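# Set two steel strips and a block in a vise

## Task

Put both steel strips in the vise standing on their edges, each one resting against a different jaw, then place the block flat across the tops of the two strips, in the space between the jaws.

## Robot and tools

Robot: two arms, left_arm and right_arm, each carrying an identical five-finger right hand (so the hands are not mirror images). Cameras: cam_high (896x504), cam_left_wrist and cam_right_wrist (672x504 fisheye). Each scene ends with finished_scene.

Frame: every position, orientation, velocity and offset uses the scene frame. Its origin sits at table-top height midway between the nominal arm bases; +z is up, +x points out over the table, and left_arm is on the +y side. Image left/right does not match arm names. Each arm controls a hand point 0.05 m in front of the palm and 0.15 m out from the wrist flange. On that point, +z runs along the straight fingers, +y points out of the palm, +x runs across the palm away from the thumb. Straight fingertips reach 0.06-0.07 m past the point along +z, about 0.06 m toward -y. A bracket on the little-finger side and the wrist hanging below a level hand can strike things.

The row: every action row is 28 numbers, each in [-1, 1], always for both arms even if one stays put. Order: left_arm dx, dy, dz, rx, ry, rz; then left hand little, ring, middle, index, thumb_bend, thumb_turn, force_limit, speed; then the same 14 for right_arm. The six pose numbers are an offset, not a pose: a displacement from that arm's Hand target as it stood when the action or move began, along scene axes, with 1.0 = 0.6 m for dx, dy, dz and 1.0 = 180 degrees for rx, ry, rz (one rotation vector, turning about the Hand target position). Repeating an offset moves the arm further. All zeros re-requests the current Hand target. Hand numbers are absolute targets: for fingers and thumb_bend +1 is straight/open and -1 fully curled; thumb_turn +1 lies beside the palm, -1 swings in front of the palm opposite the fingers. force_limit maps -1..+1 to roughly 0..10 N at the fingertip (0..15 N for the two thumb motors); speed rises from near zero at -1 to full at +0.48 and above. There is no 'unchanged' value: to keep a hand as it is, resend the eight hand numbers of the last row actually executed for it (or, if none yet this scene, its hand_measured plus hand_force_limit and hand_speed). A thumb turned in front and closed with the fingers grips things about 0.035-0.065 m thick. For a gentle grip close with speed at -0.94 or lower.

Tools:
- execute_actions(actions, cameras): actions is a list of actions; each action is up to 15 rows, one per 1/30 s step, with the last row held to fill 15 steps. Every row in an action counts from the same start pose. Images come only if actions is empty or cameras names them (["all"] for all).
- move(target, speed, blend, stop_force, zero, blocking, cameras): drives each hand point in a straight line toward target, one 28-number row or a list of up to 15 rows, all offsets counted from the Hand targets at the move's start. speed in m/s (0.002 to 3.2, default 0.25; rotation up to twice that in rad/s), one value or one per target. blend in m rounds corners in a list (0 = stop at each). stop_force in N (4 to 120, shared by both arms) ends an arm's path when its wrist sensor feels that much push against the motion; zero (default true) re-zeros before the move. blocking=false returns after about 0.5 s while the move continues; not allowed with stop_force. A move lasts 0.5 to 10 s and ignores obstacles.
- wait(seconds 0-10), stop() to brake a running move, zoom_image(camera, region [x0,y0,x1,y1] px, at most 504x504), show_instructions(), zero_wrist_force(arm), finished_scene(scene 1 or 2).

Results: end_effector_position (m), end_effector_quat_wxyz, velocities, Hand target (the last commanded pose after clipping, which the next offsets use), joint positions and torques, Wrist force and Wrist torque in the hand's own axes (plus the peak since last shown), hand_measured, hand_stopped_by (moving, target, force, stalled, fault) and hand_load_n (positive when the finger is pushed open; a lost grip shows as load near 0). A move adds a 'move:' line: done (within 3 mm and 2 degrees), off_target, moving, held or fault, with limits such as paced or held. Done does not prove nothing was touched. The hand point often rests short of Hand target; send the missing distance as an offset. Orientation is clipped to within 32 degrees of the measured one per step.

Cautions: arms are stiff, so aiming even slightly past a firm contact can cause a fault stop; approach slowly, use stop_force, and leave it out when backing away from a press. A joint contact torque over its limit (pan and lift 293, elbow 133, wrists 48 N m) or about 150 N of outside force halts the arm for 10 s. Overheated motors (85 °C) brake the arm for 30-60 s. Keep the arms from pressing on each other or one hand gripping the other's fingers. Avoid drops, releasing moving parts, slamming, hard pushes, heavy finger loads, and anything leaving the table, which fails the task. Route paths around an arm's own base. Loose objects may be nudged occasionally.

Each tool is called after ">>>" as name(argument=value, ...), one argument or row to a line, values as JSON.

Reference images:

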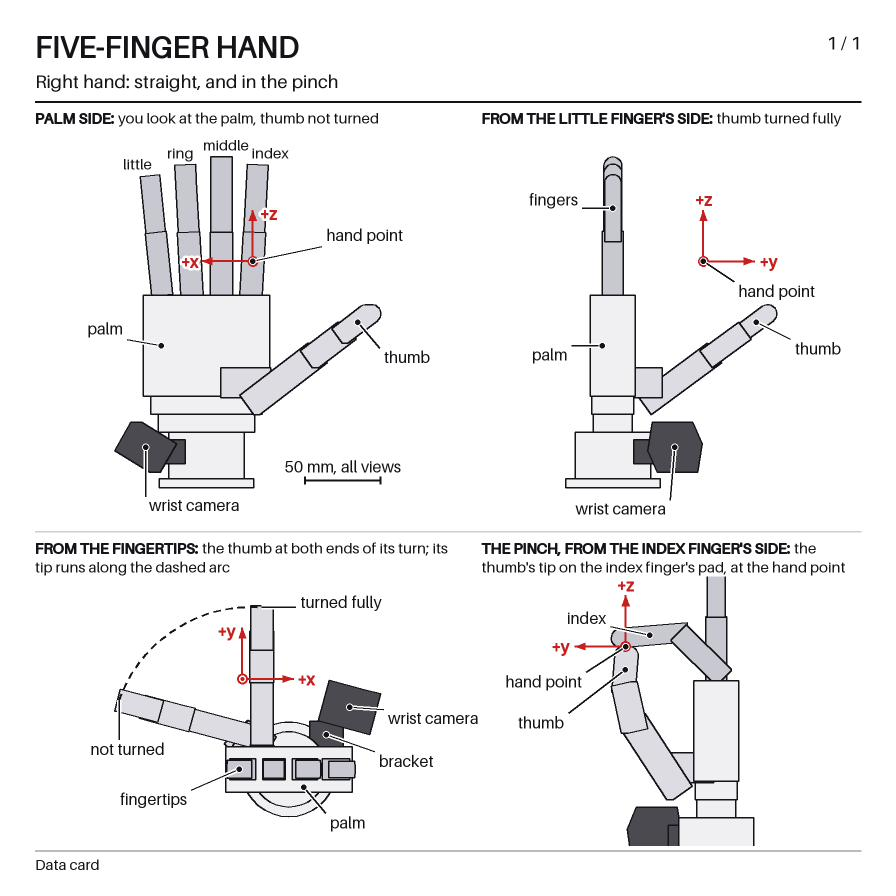

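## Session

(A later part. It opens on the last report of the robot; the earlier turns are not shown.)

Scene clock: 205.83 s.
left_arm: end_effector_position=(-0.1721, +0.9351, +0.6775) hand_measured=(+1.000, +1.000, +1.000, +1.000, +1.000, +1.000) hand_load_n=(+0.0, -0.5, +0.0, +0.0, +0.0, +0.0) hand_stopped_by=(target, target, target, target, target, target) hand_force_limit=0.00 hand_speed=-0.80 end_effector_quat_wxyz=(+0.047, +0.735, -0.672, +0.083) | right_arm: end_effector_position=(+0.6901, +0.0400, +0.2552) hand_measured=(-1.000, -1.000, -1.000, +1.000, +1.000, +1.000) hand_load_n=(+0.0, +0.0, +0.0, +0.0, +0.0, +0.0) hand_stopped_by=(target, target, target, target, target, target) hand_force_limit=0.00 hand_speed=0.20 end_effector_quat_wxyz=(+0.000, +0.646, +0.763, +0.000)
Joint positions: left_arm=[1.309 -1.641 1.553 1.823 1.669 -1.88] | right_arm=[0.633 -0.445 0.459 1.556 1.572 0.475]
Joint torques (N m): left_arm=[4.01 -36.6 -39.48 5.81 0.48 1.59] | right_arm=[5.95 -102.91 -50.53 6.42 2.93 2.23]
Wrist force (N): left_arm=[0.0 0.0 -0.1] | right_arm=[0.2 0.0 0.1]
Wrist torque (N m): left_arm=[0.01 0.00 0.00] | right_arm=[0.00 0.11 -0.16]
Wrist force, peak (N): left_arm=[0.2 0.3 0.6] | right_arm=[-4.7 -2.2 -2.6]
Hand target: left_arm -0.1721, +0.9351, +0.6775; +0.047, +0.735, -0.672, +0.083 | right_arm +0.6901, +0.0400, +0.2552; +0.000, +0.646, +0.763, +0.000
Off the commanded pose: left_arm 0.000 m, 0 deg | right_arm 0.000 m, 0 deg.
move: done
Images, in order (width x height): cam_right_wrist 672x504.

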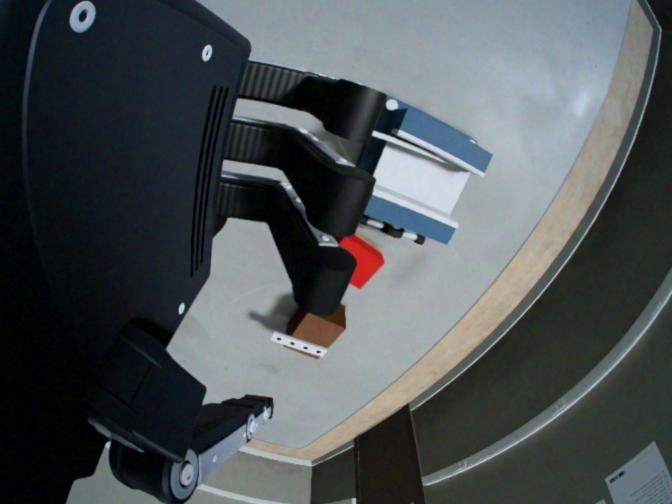

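>>> move(
  target=[
    [0,0,0,0,0,0,1,1,1,1,1,1,0,-0.8,-0.0425,0.194,0,0,0,0.5,1,1,1,1,1,1,0.0,0.2],
    [0,0,0,0,0,0,1,1,1,1,1,1,0,-0.8,-0.0425,0.194,-0.0587,0,0,0.5,1,1,1,1,1,1,0.0,0.2],
  ],
  speed=0.4,
  cameras=["cam_right_wrist","cam_high"],
)

>>> zoom_image(
  camera="cam_right_wrist",
  region=[230, 100, 470, 340],
)

Scene clock: 213.87 s.
left_arm: end_effector_position=(-0.1721, +0.9351, +0.6775) hand_measured=(+1.000, +1.000, +1.000, +1.000, +1.000, +1.000) hand_load_n=(+0.0, +0.0, +0.0, +0.0, +0.0, +0.0) hand_stopped_by=(target, target, target, target, target, target) hand_force_limit=0.00 hand_speed=-0.80 end_effector_quat_wxyz=(+0.047, +0.735, -0.672, +0.083) | right_arm: end_effector_position=(+0.6646, +0.1565, +0.2200) hand_measured=(+1.000, +1.000, +1.000, +1.000, +1.000, +1.000) hand_load_n=(+0.0, +0.0, +0.0, +0.0, +0.0, +0.0) hand_stopped_by=(target, target, target, target, target, target) hand_force_limit=0.00 hand_speed=0.20 end_effector_quat_wxyz=(+0.000, -0.083, +0.997, +0.000)
Joint positions: left_arm=[1.309 -1.641 1.553 1.823 1.669 -1.88] | right_arm=[0.646 -0.256 0.142 1.684 1.571 -1.082]
Joint torques (N m): left_arm=[3.87 -37.25 -40.43 5.63 0.62 1.22] | right_arm=[-9.48 -137.27 -31.31 1.9 -2.04 0.91]
Wrist force (N): left_arm=[0.0 0.0 0.2] | right_arm=[0.1 -0.8 0.8]
Wrist torque (N m): left_arm=[-0.01 -0.01 0.00] | right_arm=[-0.11 0.00 0.11]
Wrist force, peak (N): left_arm=[0.2 0.4 0.7] | right_arm=[-0.2 -0.4 2.0]
Hand target: left_arm -0.1721, +0.9351, +0.6775; +0.047, +0.735, -0.672, +0.083 | right_arm +0.6646, +0.1564, +0.2200; +0.000, -0.083, +0.997, +0.000
Off the commanded pose: left_arm 0.000 m, 0 deg | right_arm 0.000 m, 0 deg.
elbow stopped short (right arm): the move would have taken joint 3 (elbow) straighter than the controller allows.
move: done
Images, in order (width x height): cam_high 896x504, cam_right_wrist 672x504.

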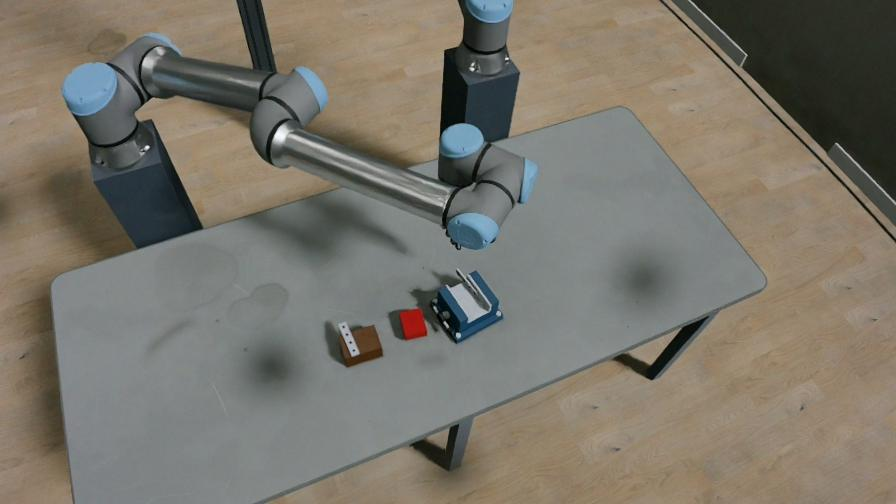

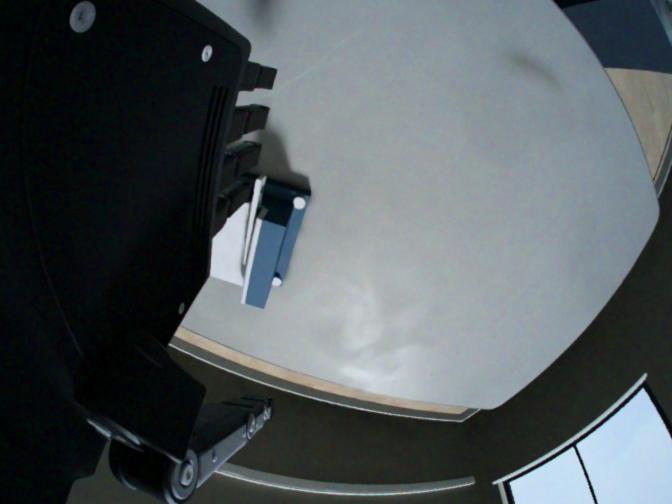

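Scaled by 2.100 from the camera's 672x504 image, which has a finer 960x720 frame.

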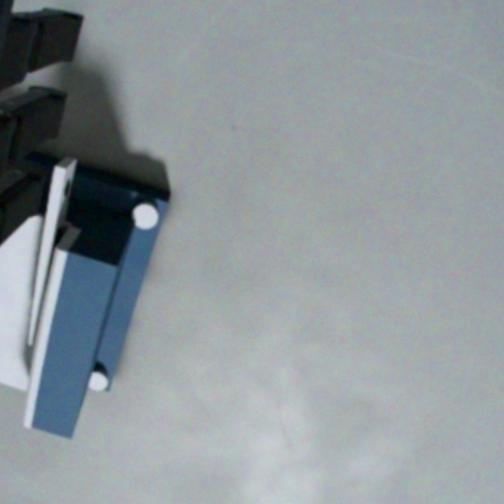

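>>> move(
  target=[
    [0,0,0,0,0,0,1,1,1,1,1,1,0,-0.8,-0.0052,-0.0093,0,0,0,0,1,1,1,1,1,1,0.0,0.2],
    [0,0,0,0,0,0,1,1,1,1,1,1,0,-0.8,-0.0052,-0.0093,-0.1358,0,0,0,1,1,1,1,1,1,0.0,0.2],
  ],
  speed=0.12,
  cameras=["cam_right_wrist","cam_high"],
)

>>> zoom_image(
  camera="cam_right_wrist",
  region=[190, 120, 390, 320],
)

>>> zoom_image(
  camera="cam_high",
  region=[420, 230, 520, 330],
)

Scene clock: 218.40 s.
left_arm: end_effector_position=(-0.1721, +0.9351, +0.6775) hand_measured=(+1.000, +1.000, +1.000, +1.000, +1.000, +1.000) hand_load_n=(+0.0, +0.0, +0.0, -0.5, +0.0, +0.0) hand_stopped_by=(target, target, target, target, target, target) hand_force_limit=0.00 hand_speed=-0.80 end_effector_quat_wxyz=(+0.047, +0.735, -0.672, +0.083) | right_arm: end_effector_position=(+0.6614, +0.1508, +0.1386) hand_measured=(+1.000, +1.000, +1.000, +1.000, +1.000, +1.000) hand_load_n=(+0.0, +0.0, +0.0, +0.0, +0.0, +0.5) hand_stopped_by=(target, target, target, target, target, target) hand_force_limit=0.00 hand_speed=0.20 end_effector_quat_wxyz=(+0.000, -0.083, +0.997, +0.000)
Joint positions: left_arm=[1.309 -1.641 1.553 1.823 1.669 -1.88] | right_arm=[0.644 -0.305 0.385 1.491 1.571 -1.085]
Joint torques (N m): left_arm=[2.29 -36.62 -39.62 5.53 0.41 1.46] | right_arm=[-13.12 -107.72 -31.43 2.21 -2.06 0.38]
Wrist force (N): left_arm=[0.1 -0.1 0.1] | right_arm=[-0.5 -0.4 0.8]
Wrist torque (N m): left_arm=[-0.01 -0.03 0.01] | right_arm=[-0.09 0.08 0.15]
Wrist force, peak (N): left_arm=[0.5 0.3 0.3] | right_arm=[-0.4 -0.7 2.1]
Hand target: left_arm -0.1721, +0.9351, +0.6775; +0.047, +0.735, -0.672, +0.083 | right_arm +0.6614, +0.1508, +0.1385; +0.000, -0.083, +0.997, +0.000
Off the commanded pose: left_arm 0.000 m, 0 deg | right_arm 0.000 m, 0 deg.
move: done
Images, in order (width x height): cam_high 896x504, cam_right_wrist 672x504.

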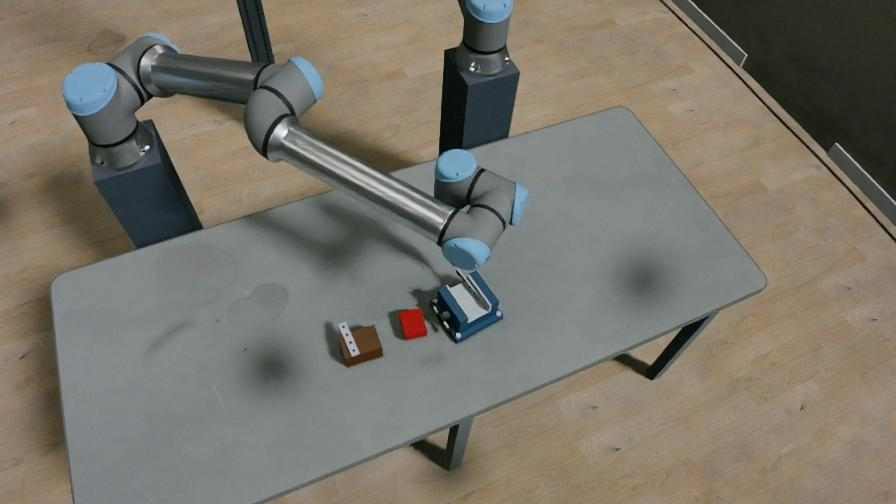

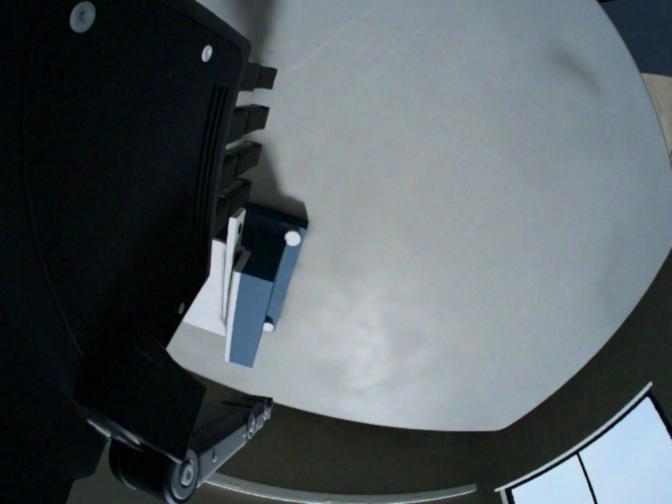

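Scaled by 2.520 from the camera's 672x504 image, which has a finer 960x720 frame.

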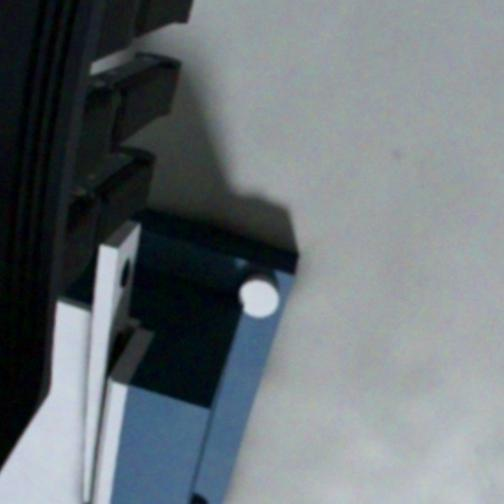

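Scaled by 5.040.

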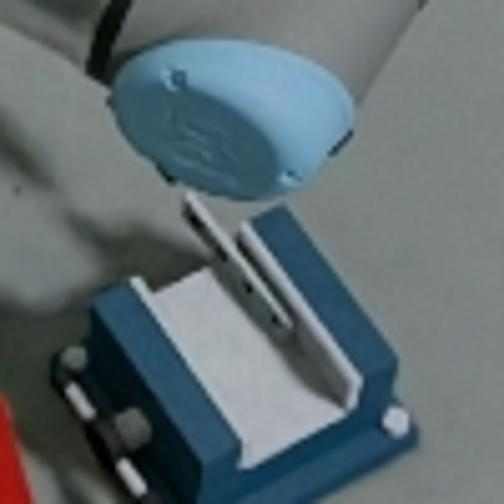

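>>> move(
  target=[
    [0,0,0,0,0,0,1,1,1,1,1,1,0,-0.8,0.0795,0.0099,0,0,0,0,1,1,1,1,1,1,0.0,0.2],
  ],
  speed=0.03,
  stop_force=6,
  cameras=["cam_right_wrist","cam_high"],
)

>>> zoom_image(
  camera="cam_right_wrist",
  region=[190, 120, 390, 320],
)

>>> zoom_image(
  camera="cam_high",
  region=[420, 230, 520, 330],
)

Scene clock: 221.90 s.
left_arm: end_effector_position=(-0.1721, +0.9351, +0.6775) hand_measured=(+1.000, +1.000, +1.000, +1.000, +1.000, +1.000) hand_load_n=(+0.0, +0.0, +0.0, +0.0, +0.0, +0.0) hand_stopped_by=(target, target, target, target, target, target) hand_force_limit=0.00 hand_speed=-0.80 end_effector_quat_wxyz=(+0.047, +0.735, -0.672, +0.083) | right_arm: end_effector_position=(+0.7076, +0.1552, +0.1383) hand_measured=(+1.000, +1.000, +1.000, +1.000, +1.000, +1.000) hand_load_n=(+0.0, +0.0, +0.0, +0.0, +0.0, +0.0) hand_stopped_by=(target, target, target, target, target, target) hand_force_limit=0.00 hand_speed=0.20 end_effector_quat_wxyz=(+0.020, -0.080, +0.996, +0.017)
Joint positions: left_arm=[1.309 -1.641 1.553 1.823 1.669 -1.88] | right_arm=[0.619 -0.136 0.035 1.621 1.562 -1.103]
Joint torques (N m): left_arm=[3.36 -37.64 -39.59 5.5 0.42 1.28] | right_arm=[-13.48 -139.33 -51.19 1.34 -2.36 -2.26]
Wrist force (N): left_arm=[0.3 0.2 0.1] | right_arm=[-0.2 -0.9 1.2]
Wrist torque (N m): left_arm=[0.03 -0.05 0.02] | right_arm=[-0.20 0.10 0.18]
Wrist force, peak (N): left_arm=[0.3 0.2 0.5] | right_arm=[-0.1 -1.1 1.1]
Hand target: left_arm -0.1721, +0.9351, +0.6775; +0.047, +0.735, -0.672, +0.083 | right_arm +0.7091, +0.1568, +0.1385; +0.000, -0.083, +0.997, +0.000
Off the commanded pose: left_arm 0.000 m, 0 deg | right_arm 0.002 m, 3 deg.
elbow stopped short (right arm): the move would have taken joint 3 (elbow) straighter than the controller allows.
move: off_target (right_arm)
Images, in order (width x height): cam_high 896x504, cam_right_wrist 672x504.

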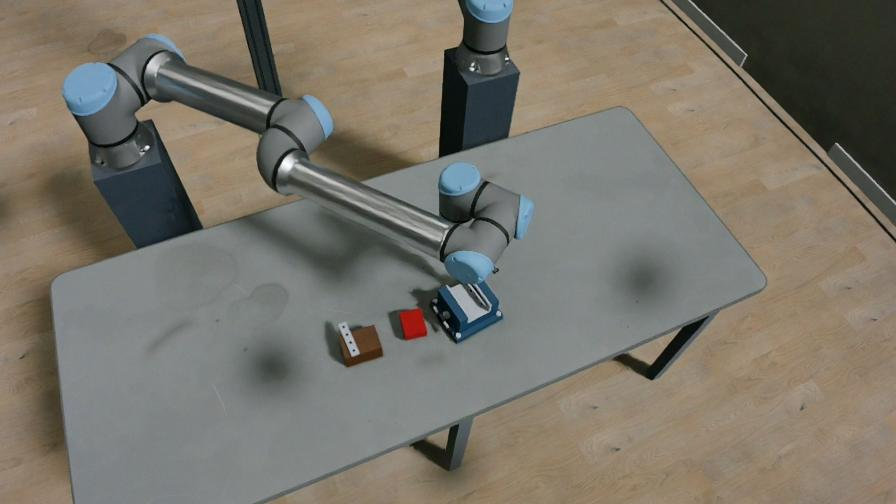

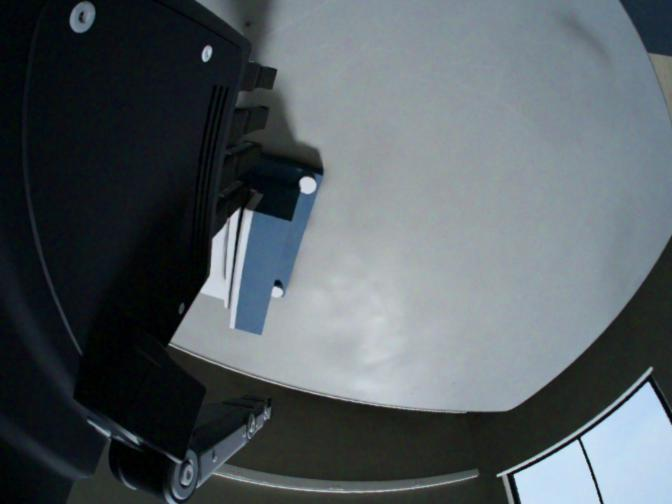

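Scaled by 2.520 from the camera's 672x504 image, which has a finer 960x720 frame.

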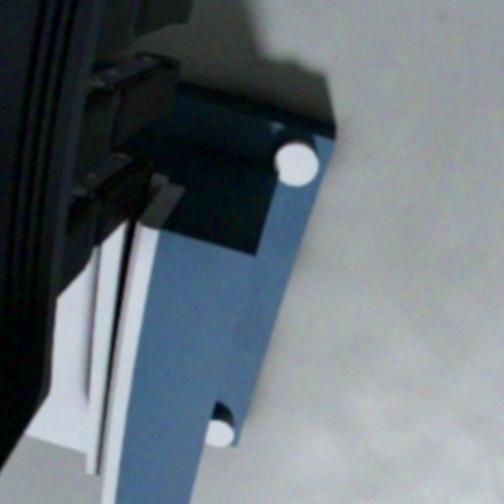

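Scaled by 5.040.

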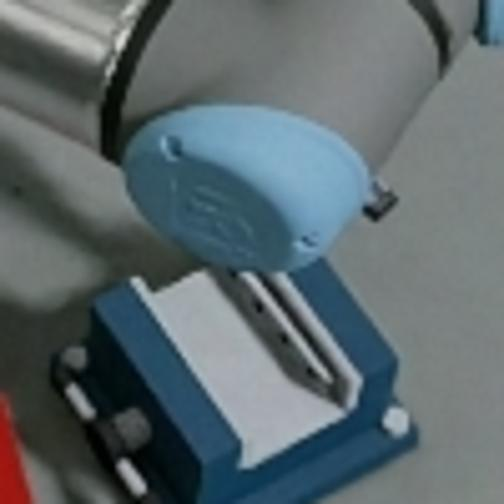

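>>> move(
  target=[
    [0,0,0,0,0,0,1,1,1,1,1,1,0,-0.8,0,0,0.2192,0,0,0,1,1,1,1,1,1,0.0,0.2],
    [0,0,0,0,0,0,1,1,1,1,1,1,0,-0.8,-0.0818,-0.668,0.1025,0,0,-0.5639,0,0,-0.14,-0.14,0.7,-1,0.0,0.2],
    [0,0,0,0,0,0,1,1,1,1,1,1,0,-0.8,-0.0485,-0.668,-0.1058,0,0,-0.5639,0,0,-0.14,-0.14,0.7,-1,0.0,0.2],
  ],
  speed=[0.15,0.4,0.2],
  blend=[0.03,0,0],
  cameras=["cam_right_wrist","cam_high"],
)

>>> zoom_image(
  camera="cam_right_wrist",
  region=[260, 160, 500, 380],
)

>>> zoom_image(
  camera="cam_high",
  region=[420, 230, 520, 330],
)

Scene clock: 233.23 s.
left_arm: end_effector_position=(-0.1721, +0.9351, +0.6775) hand_measured=(+1.000, +1.000, +1.000, +1.000, +1.000, +1.000) hand_load_n=(+0.0, +0.0, +0.0, -0.5, +0.0, +0.0) hand_stopped_by=(target, target, target, target, target, target) hand_force_limit=0.00 hand_speed=-0.80 end_effector_quat_wxyz=(+0.047, +0.735, -0.672, +0.083) | right_arm: end_effector_position=(+0.6800, -0.2440, +0.0751) hand_measured=(+0.000, +0.000, -0.140, -0.140, +0.700, -1.000) hand_load_n=(+0.0, +0.5, +0.0, +0.0, +0.0, +0.0) hand_stopped_by=(target, target, target, target, target, target) hand_force_limit=0.00 hand_speed=0.20 end_effector_quat_wxyz=(+0.000, +0.719, +0.695, +0.000)
Joint positions: left_arm=[1.309 -1.641 1.553 1.823 1.669 -1.88] | right_arm=[0.375 -0.702 1.297 0.976 1.572 0.419]
Joint torques (N m): left_arm=[2.23 -36.18 -40.09 5.78 0.72 1.52] | right_arm=[-11.42 -83.39 -43.96 1.97 -0.82 -2.55]
Wrist force (N): left_arm=[0.2 -0.1 0.1] | right_arm=[-0.6 -0.7 0.5]
Wrist torque (N m): left_arm=[-0.02 -0.04 0.01] | right_arm=[-0.15 0.21 0.07]
Wrist force, peak (N): left_arm=[0.5 -0.3 0.5] | right_arm=[-0.2 -0.4 2.2]
Hand target: left_arm -0.1721, +0.9351, +0.6775; +0.047, +0.735, -0.672, +0.083 | right_arm +0.6800, -0.2440, +0.0750; +0.000, +0.719, +0.695, +0.000
Off the commanded pose: left_arm 0.000 m, 0 deg | right_arm 0.000 m, 0 deg.
elbow stopped short (right arm): the move would have taken joint 3 (elbow) straighter than the controller allows.
move: done
Images, in order (width x height): cam_high 896x504, cam_right_wrist 672x504.

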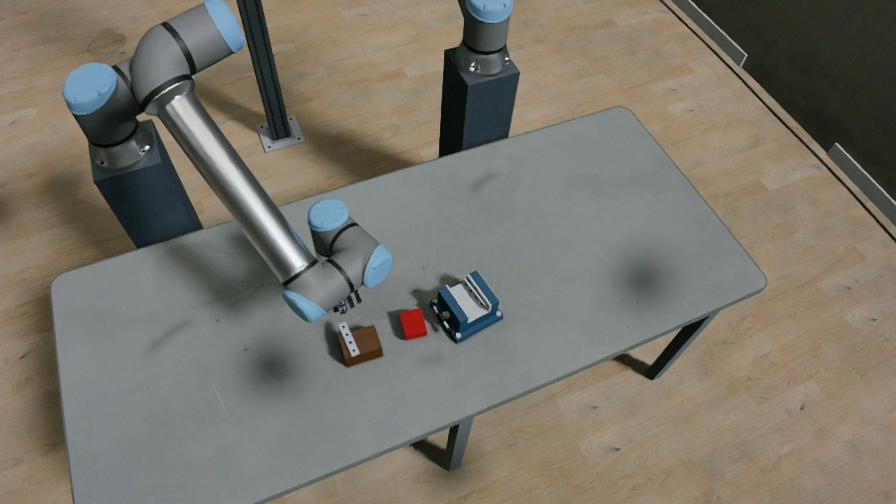

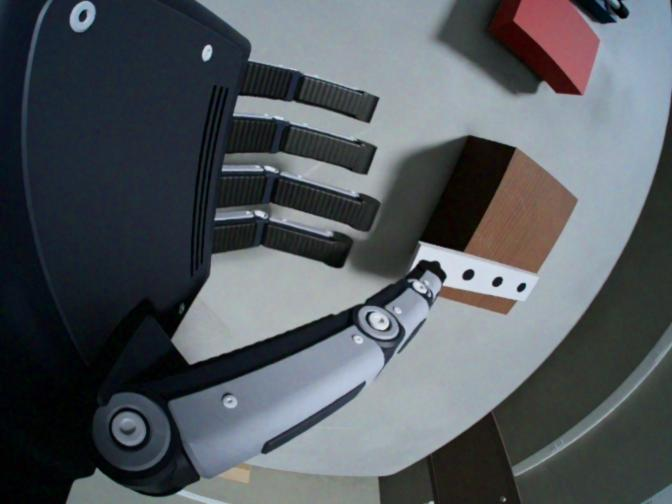

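Scaled by 2.100 from the camera's 672x504 image, which has a finer 960x720 frame.

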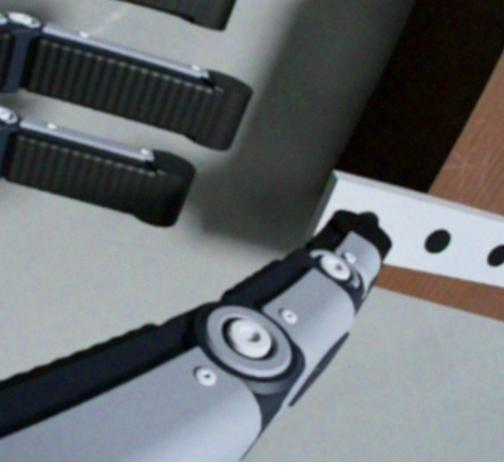

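Scaled by 5.040.

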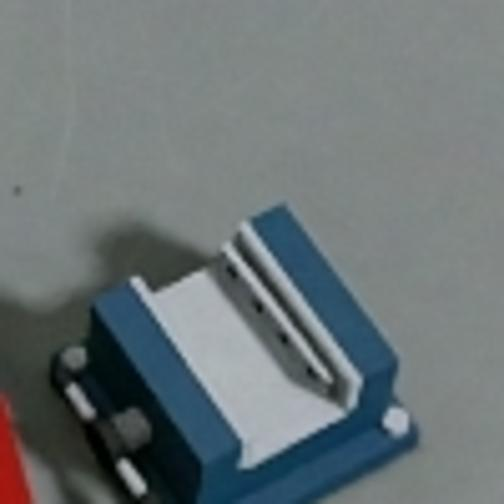

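>>> move(
  target=[
    [0,0,0,0,0,0,1,1,1,1,1,1,0,-0.8,0.0,-0.0133,-0.025,0,0,0.0222,0,0,-0.14,-0.14,0.7,-1,0.0,0.2],
    [0,0,0,0,0,0,1,1,1,1,1,1,0,-0.8,0.06,-0.0112,-0.025,0,0,0.0222,0,0,-0.14,-0.14,0.7,-1,0.0,0.2],
  ],
  speed=[0.1,0.06],
  cameras=["cam_right_wrist"],
)

>>> zoom_image(
  camera="cam_right_wrist",
  region=[260, 160, 500, 380],
)

Scene clock: 236.77 s.
left_arm: end_effector_position=(-0.1721, +0.9351, +0.6775) hand_measured=(+1.000, +1.000, +1.000, +1.000, +1.000, +1.000) hand_load_n=(+0.0, +0.0, +0.0, +0.0, +0.0, +0.0) hand_stopped_by=(target, target, target, target, target, target) hand_force_limit=0.00 hand_speed=-0.80 end_effector_quat_wxyz=(+0.047, +0.735, -0.672, +0.083) | right_arm: end_effector_position=(+0.7160, -0.2508, +0.0600) hand_measured=(+0.000, +0.000, -0.140, -0.140, +0.700, -1.000) hand_load_n=(+0.5, +0.0, +0.0, +0.5, +0.0, +0.0) hand_stopped_by=(target, target, target, target, target, target) hand_force_limit=0.00 hand_speed=0.20 end_effector_quat_wxyz=(+0.000, +0.695, +0.719, +0.000)
Joint positions: left_arm=[1.309 -1.641 1.553 1.823 1.669 -1.88] | right_arm=[0.349 -0.655 1.235 0.991 1.572 0.322]
Joint torques (N m): left_arm=[2.94 -38.13 -40.27 5.81 0.38 1.25] | right_arm=[-13.95 -88.63 -41.98 6.53 -1.86 -2.73]
Wrist force (N): left_arm=[-0.1 -0.1 -0.1] | right_arm=[-0.4 -0.5 0.7]
Wrist torque (N m): left_arm=[-0.01 0.01 0.00] | right_arm=[-0.21 0.13 0.04]
Wrist force, peak (N): left_arm=[0.5 -0.1 0.5] | right_arm=[0.0 -1.2 1.0]
Hand target: left_arm -0.1721, +0.9351, +0.6775; +0.047, +0.735, -0.672, +0.083 | right_arm +0.7160, -0.2508, +0.0600; +0.000, +0.695, +0.719, +0.000
Off the commanded pose: left_arm 0.000 m, 0 deg | right_arm 0.000 m, 0 deg.
move: done
Images, in order (width x height): cam_right_wrist 672x504.

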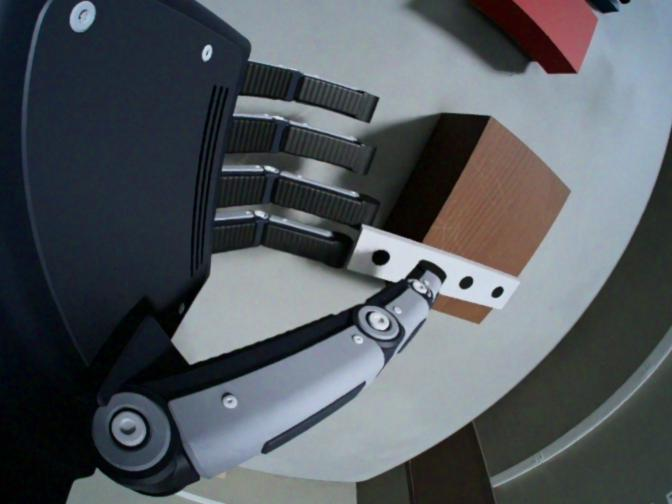

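Scaled by 2.100 from the camera's 672x504 image, which has a finer 960x720 frame.

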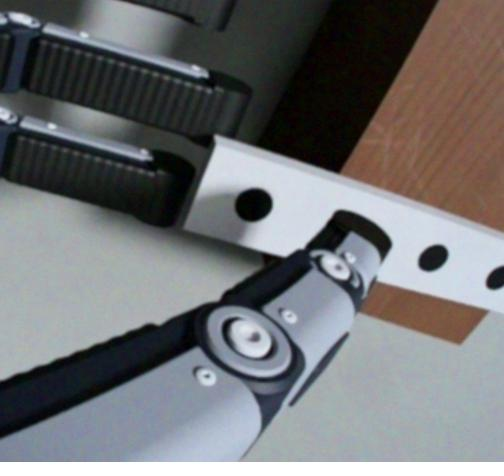

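>>> move(
  target=[
    [0,0,0,0,0,0,1,1,1,1,1,1,0,-0.8,0.0417,0.0015,0,0,0,0,0,0,-0.14,-0.14,0.7,-1,0.0,0.2],
    [0,0,0,0,0,0,1,1,1,1,1,1,0,-0.8,0.0417,0.0015,0.0033,0,0,0,0,0,-0.14,-0.14,0.7,-1,0.4,-0.72],
    [0,0,0,0,0,0,1,1,1,1,1,1,0,-0.8,0.0417,0.0015,0.0033,0,0,0,0,0,-0.14,-0.14,-0.4,-1,0.4,-0.72],
  ],
  speed=0.05,
  cameras=["cam_right_wrist"],
)

>>> zoom_image(
  camera="cam_right_wrist",
  region=[260, 160, 500, 380],
)

Scene clock: 241.73 s.
left_arm: end_effector_position=(-0.1721, +0.9351, +0.6775) hand_measured=(+1.000, +1.000, +1.000, +1.000, +1.000, +1.000) hand_load_n=(+0.0, +0.0, +0.0, +0.0, +0.0, +0.0) hand_stopped_by=(target, target, target, target, target, target) hand_force_limit=0.00 hand_speed=-0.80 end_effector_quat_wxyz=(+0.047, +0.735, -0.672, +0.083) | right_arm: end_effector_position=(+0.7411, -0.2498, +0.0621) hand_measured=(+0.000, +0.000, -0.138, -0.140, -0.062, -1.000) hand_load_n=(+0.0, +0.0, +14.0, +5.0, +10.0, +0.0) hand_stopped_by=(target, target, target, target, force, target) hand_force_limit=0.40 hand_speed=-0.72 end_effector_quat_wxyz=(+0.000, +0.695, +0.719, +0.000)
Joint positions: left_arm=[1.309 -1.641 1.553 1.823 1.669 -1.88] | right_arm=[0.339 -0.624 1.168 1.027 1.572 0.313]
Joint torques (N m): left_arm=[4.02 -37.32 -39.58 5.8 0.45 1.27] | right_arm=[-28.91 -115.37 -65.21 -7.08 4.63 -3.01]
Wrist force (N): left_arm=[0.0 0.1 0.2] | right_arm=[-4.5 -44.0 -6.0]
Wrist torque (N m): left_arm=[0.00 -0.02 0.01] | right_arm=[0.73 0.09 -0.64]
Wrist force, peak (N): left_arm=[0.6 0.2 0.4] | right_arm=[-4.4 -44.1 -5.9]
Hand target: left_arm -0.1721, +0.9351, +0.6775; +0.047, +0.735, -0.672, +0.083 | right_arm +0.7411, -0.2499, +0.0620; +0.000, +0.695, +0.719, +0.000
Off the commanded pose: left_arm 0.000 m, 0 deg | right_arm 0.000 m, 0 deg.
move: done
Images, in order (width x height): cam_right_wrist 672x504.

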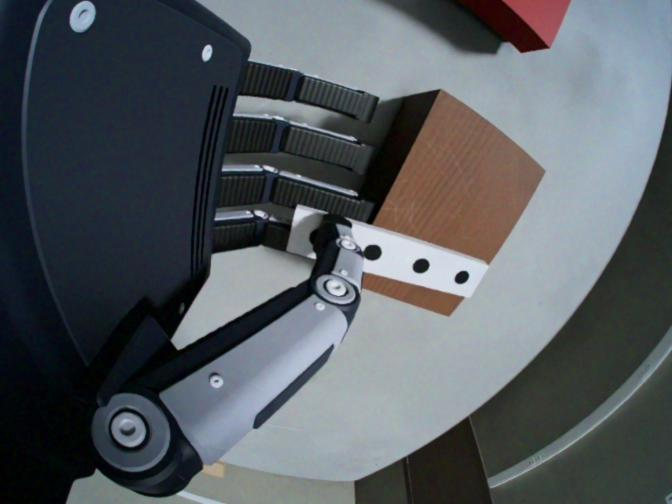

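Scaled by 2.100 from the camera's 672x504 image, which has a finer 960x720 frame.

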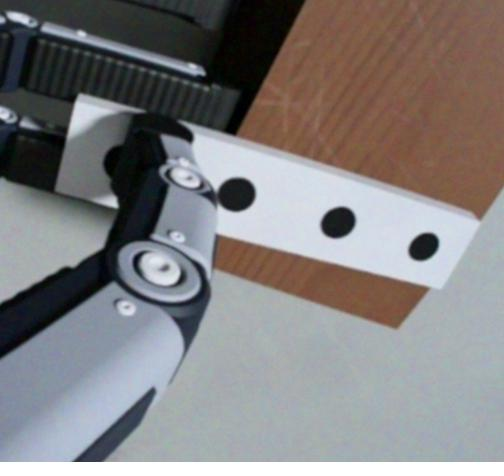

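>>> move(
  target=[
    [0,0,0,0,0,0,1,1,1,1,1,1,0,-0.8,-0.0117,-0.0004,0.0,0,0,0,0,0,-0.14,-0.14,-0.4,-1,0.4,-0.72],
  ],
  speed=0.04,
  cameras=["cam_right_wrist"],
)

>>> zoom_image(
  camera="cam_right_wrist",
  region=[260, 160, 500, 380],
)

Scene clock: 243.23 s.
left_arm: end_effector_position=(-0.1721, +0.9351, +0.6775) hand_measured=(+1.000, +1.000, +1.000, +1.000, +1.000, +1.000) hand_load_n=(+0.0, +0.0, +0.0, +0.0, +0.0, +0.0) hand_stopped_by=(target, target, target, target, target, target) hand_force_limit=0.00 hand_speed=-0.80 end_effector_quat_wxyz=(+0.047, +0.735, -0.672, +0.083) | right_arm: end_effector_position=(+0.7341, -0.2501, +0.0620) hand_measured=(+0.000, +0.000, -0.138, -0.140, -0.062, -1.000) hand_load_n=(+0.0, +0.0, +5.5, +3.5, +11.5, +0.5) hand_stopped_by=(target, target, target, target, force, target) hand_force_limit=0.40 hand_speed=-0.72 end_effector_quat_wxyz=(+0.000, +0.695, +0.719, +0.000)
Joint positions: left_arm=[1.309 -1.641 1.553 1.823 1.669 -1.88] | right_arm=[0.342 -0.633 1.187 1.017 1.572 0.315]
Joint torques (N m): left_arm=[3.47 -37 -40.82 5.71 0.41 1.4] | right_arm=[6.11 -114.41 -23.13 1.82 -1.01 2.15]
Wrist force (N): left_arm=[0.1 0.1 0.1] | right_arm=[-0.2 0.1 -1.6]
Wrist torque (N m): left_arm=[0.02 -0.03 0.02] | right_arm=[-0.31 0.15 -0.27]
Wrist force, peak (N): left_arm=[0.5 -0.4 0.1] | right_arm=[-4.3 -44.2 -6.5]
Hand target: left_arm -0.1721, +0.9351, +0.6775; +0.047, +0.735, -0.672, +0.083 | right_arm +0.7340, -0.2501, +0.0620; +0.000, +0.695, +0.719, +0.000
Off the commanded pose: left_arm 0.000 m, 0 deg | right_arm 0.000 m, 0 deg.
move: done
Images, in order (width x height): cam_right_wrist 672x504.

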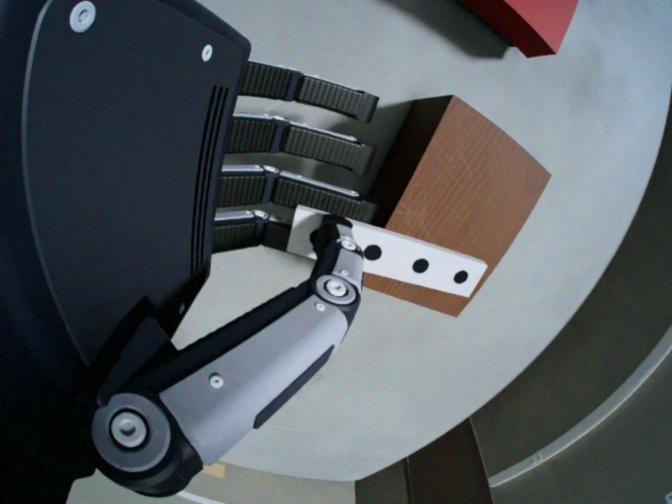

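Scaled by 2.100 from the camera's 672x504 image, which has a finer 960x720 frame.

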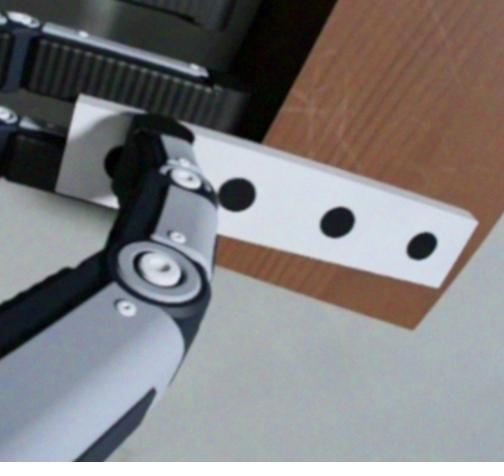

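>>> move(
  target=[
    [0,0,0,0,0,0,1,1,1,1,1,1,0,-0.8,0,0,0.1667,0,0,0,0,0,-0.14,-0.14,-0.4,-1,0.4,-0.72],
    [0,0,0,0,0,0,1,1,1,1,1,1,0,-0.8,-0.0733,0.4502,0.2633,0.4975,0.0521,0.0352,0,0,-0.14,-0.14,-0.4,-1,0.4,-0.72],
    [0,0,0,0,0,0,1,1,1,1,1,1,0,-0.8,-0.0245,0.5142,0.105,0.4975,0.0521,0.0352,0,0,-0.14,-0.14,-0.4,-1,0.4,-0.72],
  ],
  speed=[0.08,0.3,0.15],
  cameras=["cam_right_wrist","cam_high"],
)

>>> zoom_image(
  camera="cam_right_wrist",
  region=[280, 180, 520, 400],
)

>>> zoom_image(
  camera="cam_high",
  region=[420, 230, 520, 330],
)

Scene clock: 253.47 s.
left_arm: end_effector_position=(-0.1721, +0.9351, +0.6775) hand_measured=(+1.000, +1.000, +1.000, +1.000, +1.000, +1.000) hand_load_n=(+0.0, +0.0, +0.0, +0.0, +0.0, +0.0) hand_stopped_by=(target, target, target, target, target, target) hand_force_limit=0.00 hand_speed=-0.80 end_effector_quat_wxyz=(+0.047, +0.735, -0.672, +0.083) | right_arm: end_effector_position=(+0.7193, +0.0584, +0.1251) hand_measured=(+0.000, +0.000, -0.138, -0.140, -0.062, -1.000) hand_load_n=(+0.0, +0.0, +5.5, +3.5, +8.0, +0.5) hand_stopped_by=(target, target, target, target, force, target) hand_force_limit=0.40 hand_speed=-0.72 end_effector_quat_wxyz=(+0.541, -0.455, -0.542, -0.454)
Joint positions: left_arm=[1.309 -1.641 1.553 1.823 1.669 -1.88] | right_arm=[0.335 -0.696 1.432 -0.728 0.169 1.563]
Joint torques (N m): left_arm=[3.71 -37.72 -39.76 6.12 0.61 1.46] | right_arm=[7.57 -89.55 -43.42 -3.33 2.11 2.16]
Wrist force (N): left_arm=[0.5 -0.1 0.1] | right_arm=[-3.8 -1.9 -2.6]
Wrist torque (N m): left_arm=[-0.01 -0.08 0.03] | right_arm=[-0.02 0.49 -0.42]
Wrist force, peak (N): left_arm=[0.4 -0.1 0.6] | right_arm=[-4.9 -1.4 -2.4]
Hand target: left_arm -0.1721, +0.9351, +0.6775; +0.047, +0.735, -0.672, +0.083 | right_arm +0.7193, +0.0584, +0.1250; +0.541, -0.455, -0.542, -0.454
Off the commanded pose: left_arm 0.000 m, 0 deg | right_arm 0.000 m, 0 deg.
move: done
Images, in order (width x height): cam_high 896x504, cam_right_wrist 672x504.

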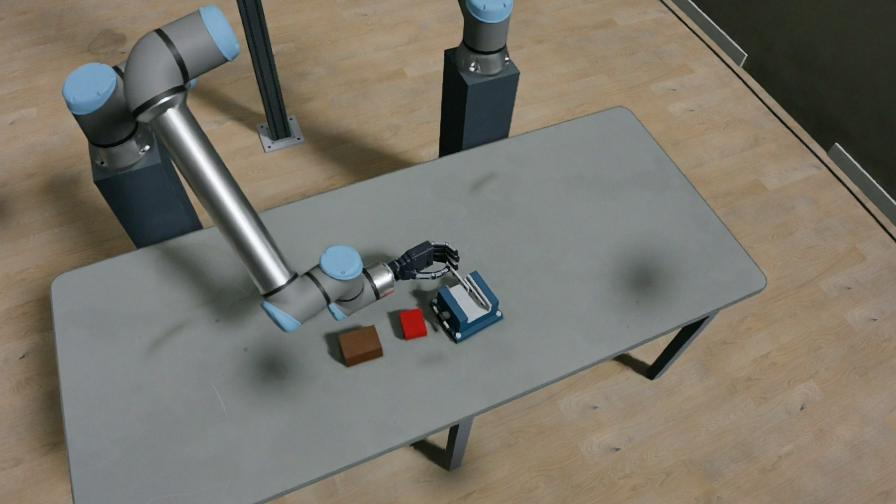

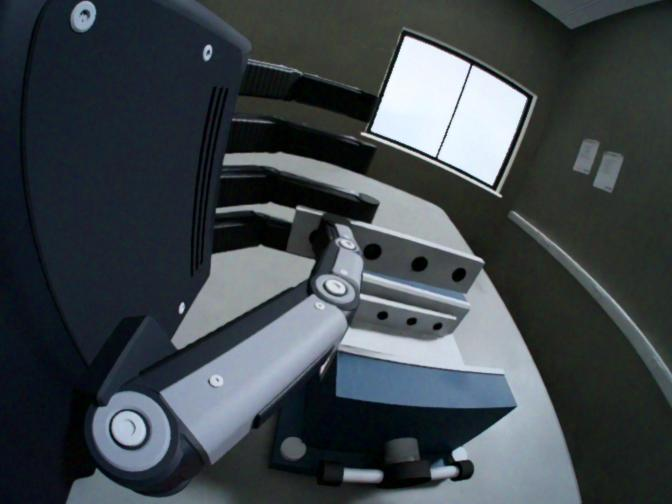

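Scaled by 2.100 from the camera's 672x504 image, which has a finer 960x720 frame.

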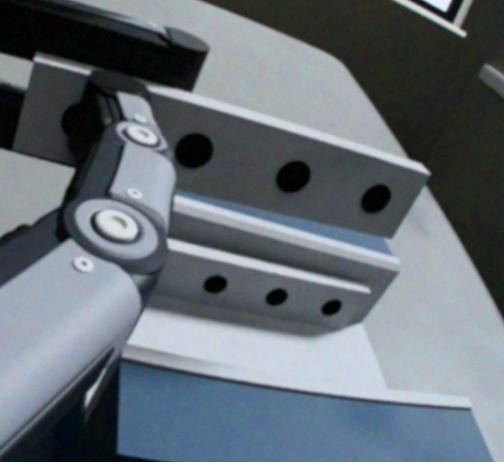

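Scaled by 5.040.

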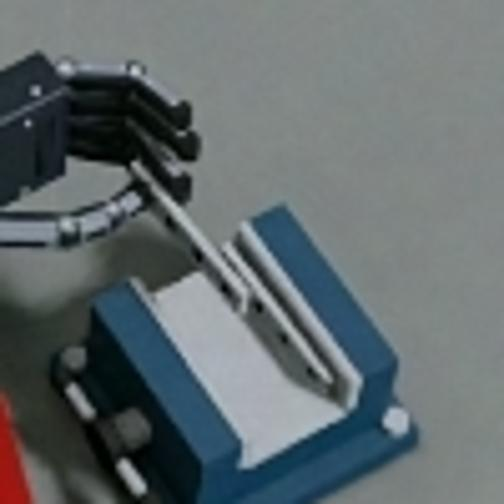

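>>> move(
  target=[
    [0,0,0,0,0,0,1,1,1,1,1,1,0,-0.8,-0.0066,-0.0011,0,-0.0019,0.0109,-0.0056,0,0,-0.14,-0.14,-0.4,-1,0.4,-0.72],
    [0,0,0,0,0,0,1,1,1,1,1,1,0,-0.8,-0.0066,-0.0011,-0.0667,-0.0019,0.0109,-0.0056,0,0,-0.14,-0.14,-0.4,-1,0.4,-0.72],
  ],
  speed=[0.06,0.06],
  cameras=["cam_right_wrist","cam_high"],
)

>>> zoom_image(
  camera="cam_right_wrist",
  region=[280, 180, 520, 400],
)

>>> zoom_image(
  camera="cam_high",
  region=[420, 230, 520, 330],
)

Scene clock: 257.77 s.
left_arm: end_effector_position=(-0.1721, +0.9351, +0.6775) hand_measured=(+1.000, +1.000, +1.000, +1.000, +1.000, +1.000) hand_load_n=(+0.0, +0.0, +0.0, +0.0, +0.0, +0.0) hand_stopped_by=(target, target, target, target, target, target) hand_force_limit=0.00 hand_speed=-0.80 end_effector_quat_wxyz=(+0.047, +0.735, -0.672, +0.083) | right_arm: end_effector_position=(+0.7154, +0.0578, +0.0851) hand_measured=(+0.000, +0.000, -0.138, -0.140, -0.062, -1.000) hand_load_n=(+0.0, +0.0, +5.5, +3.5, +8.0, +0.5) hand_stopped_by=(target, target, target, target, force, target) hand_force_limit=0.40 hand_speed=-0.72 end_effector_quat_wxyz=(+0.545, -0.469, -0.530, -0.450)
Joint positions: left_arm=[1.309 -1.641 1.553 1.823 1.669 -1.88] | right_arm=[0.338 -0.661 1.448 -0.779 0.189 1.597]
Joint torques (N m): left_arm=[3.51 -35.81 -39.84 6.16 0.5 1.4] | right_arm=[10.31 -86.42 -38.82 -3.7 1.87 2.09]
Wrist force (N): left_arm=[-0.2 0.1 0.0] | right_arm=[-3.6 -1.7 -2.4]
Wrist torque (N m): left_arm=[0.02 0.02 0.00] | right_arm=[-0.02 0.42 -0.40]
Wrist force, peak (N): left_arm=[0.2 0.1 0.6] | right_arm=[-4.3 -1.9 -3.1]
Hand target: left_arm -0.1721, +0.9351, +0.6775; +0.047, +0.735, -0.672, +0.083 | right_arm +0.7154, +0.0578, +0.0850; +0.545, -0.469, -0.530, -0.450
Off the commanded pose: left_arm 0.000 m, 0 deg | right_arm 0.000 m, 0 deg.
move: done
Images, in order (width x height): cam_high 896x504, cam_right_wrist 672x504.

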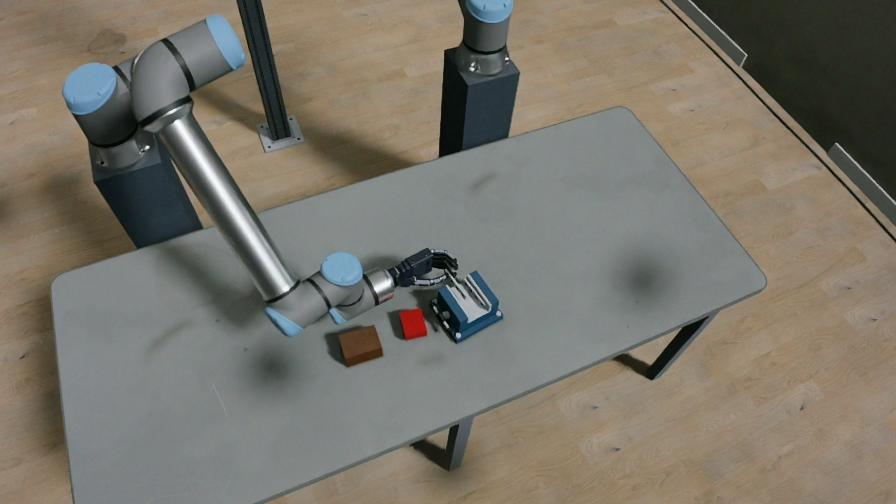

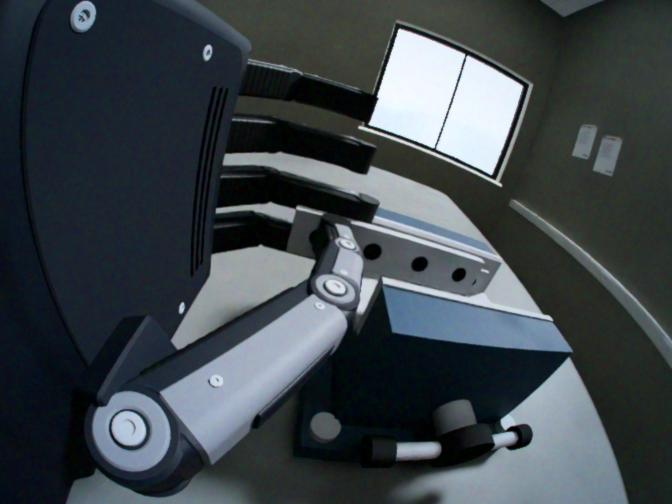

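Scaled by 2.100 from the camera's 672x504 image, which has a finer 960x720 frame.

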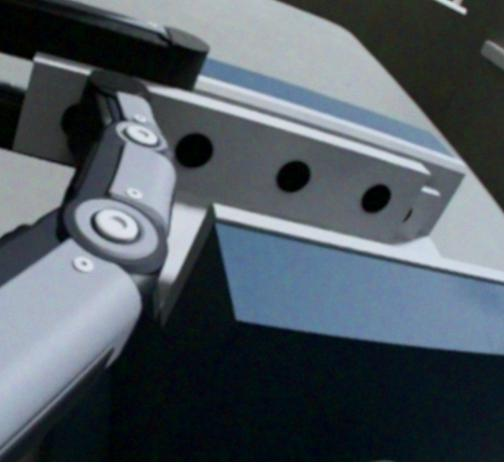

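Scaled by 5.040.

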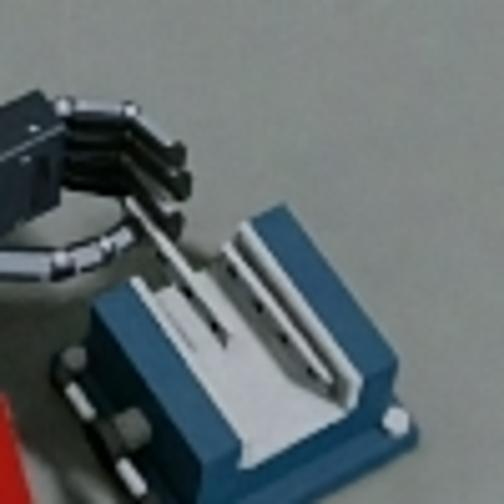

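>>> move(
  target=[
    [0,0,0,0,0,0,1,1,1,1,1,1,0,-0.8,0,0,-0.045,0,0,0,0,0,-0.14,-0.14,-0.4,-1,0.4,-0.72],
  ],
  speed=0.012,
  stop_force=4,
  cameras=["cam_right_wrist","cam_high"],
)

>>> zoom_image(
  camera="cam_right_wrist",
  region=[280, 180, 520, 400],
)

>>> zoom_image(
  camera="cam_high",
  region=[420, 230, 520, 330],
)

Scene clock: 261.37 s.
left_arm: end_effector_position=(-0.1721, +0.9351, +0.6775) hand_measured=(+1.000, +1.000, +1.000, +1.000, +1.000, +1.000) hand_load_n=(+0.0, +0.0, +0.0, +0.0, +0.0, +0.0) hand_stopped_by=(target, target, target, target, target, target) hand_force_limit=0.00 hand_speed=-0.80 end_effector_quat_wxyz=(+0.047, +0.735, -0.672, +0.083) | right_arm: end_effector_position=(+0.7154, +0.0578, +0.0635) hand_measured=(+0.000, +0.000, -0.138, -0.140, -0.062, -1.000) hand_load_n=(+0.0, +0.0, +6.0, +4.0, +5.0, -0.5) hand_stopped_by=(target, target, target, target, force, target) hand_force_limit=0.40 hand_speed=-0.72 end_effector_quat_wxyz=(+0.545, -0.469, -0.530, -0.450)
Joint positions: left_arm=[1.309 -1.641 1.553 1.823 1.669 -1.88] | right_arm=[0.338 -0.636 1.446 -0.802 0.189 1.597]
Joint torques (N m): left_arm=[3.08 -36.22 -40.74 6.11 0.6 1.41] | right_arm=[5.83 -114.22 -21.91 2.24 2.53 0.83]
Wrist force (N): left_arm=[0.1 0.0 0.4] | right_arm=[-3.3 -1.8 -2.4]
Wrist torque (N m): left_arm=[-0.02 -0.03 0.01] | right_arm=[-0.01 0.38 -0.36]
Wrist force, peak (N): left_arm=[0.2 -0.1 0.6] | right_arm=[-3.9 -2.1 -2.3]
Hand target: left_arm -0.1721, +0.9351, +0.6775; +0.047, +0.735, -0.672, +0.083 | right_arm +0.7154, +0.0578, +0.0635; +0.545, -0.469, -0.530, -0.450 (not the last commanded pose)
Off the commanded pose: left_arm 0.000 m, 0 deg | right_arm 0.006 m, 0 deg.
move: contact (right_arm)
Images, in order (width x height): cam_high 896x504, cam_right_wrist 672x504.

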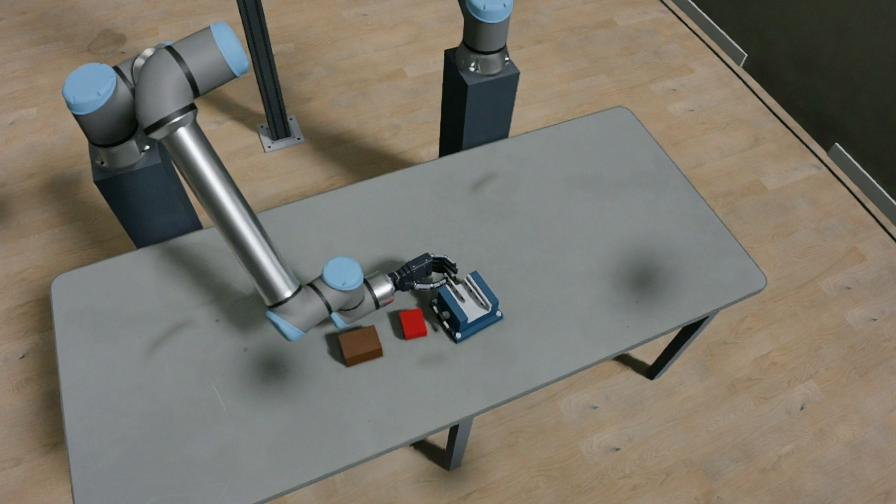

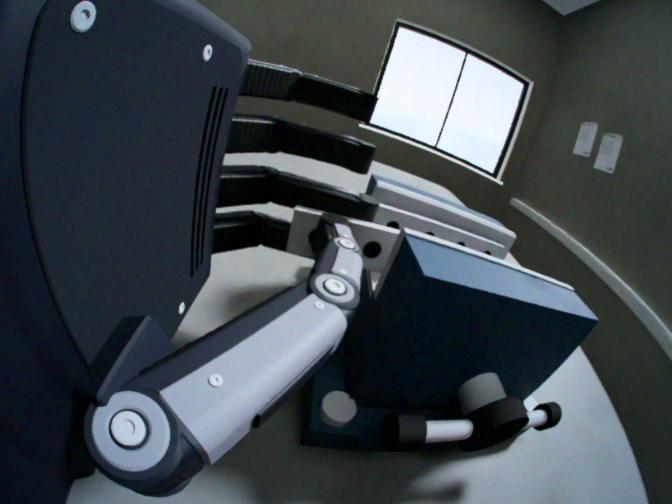

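Scaled by 2.100 from the camera's 672x504 image, which has a finer 960x720 frame.

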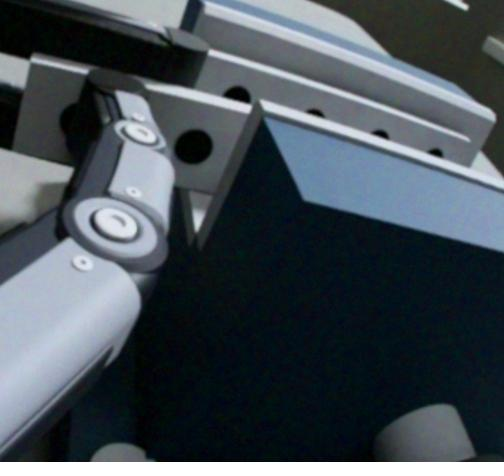

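Scaled by 5.040.

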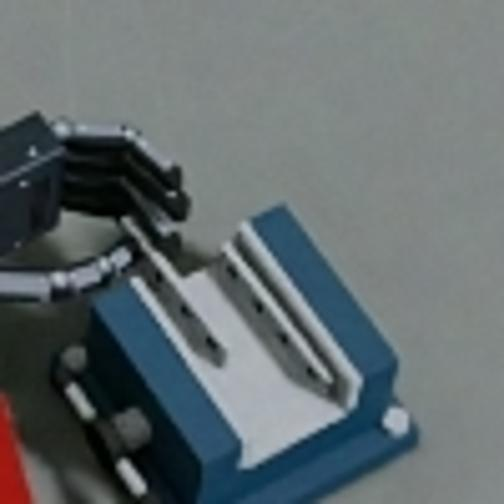

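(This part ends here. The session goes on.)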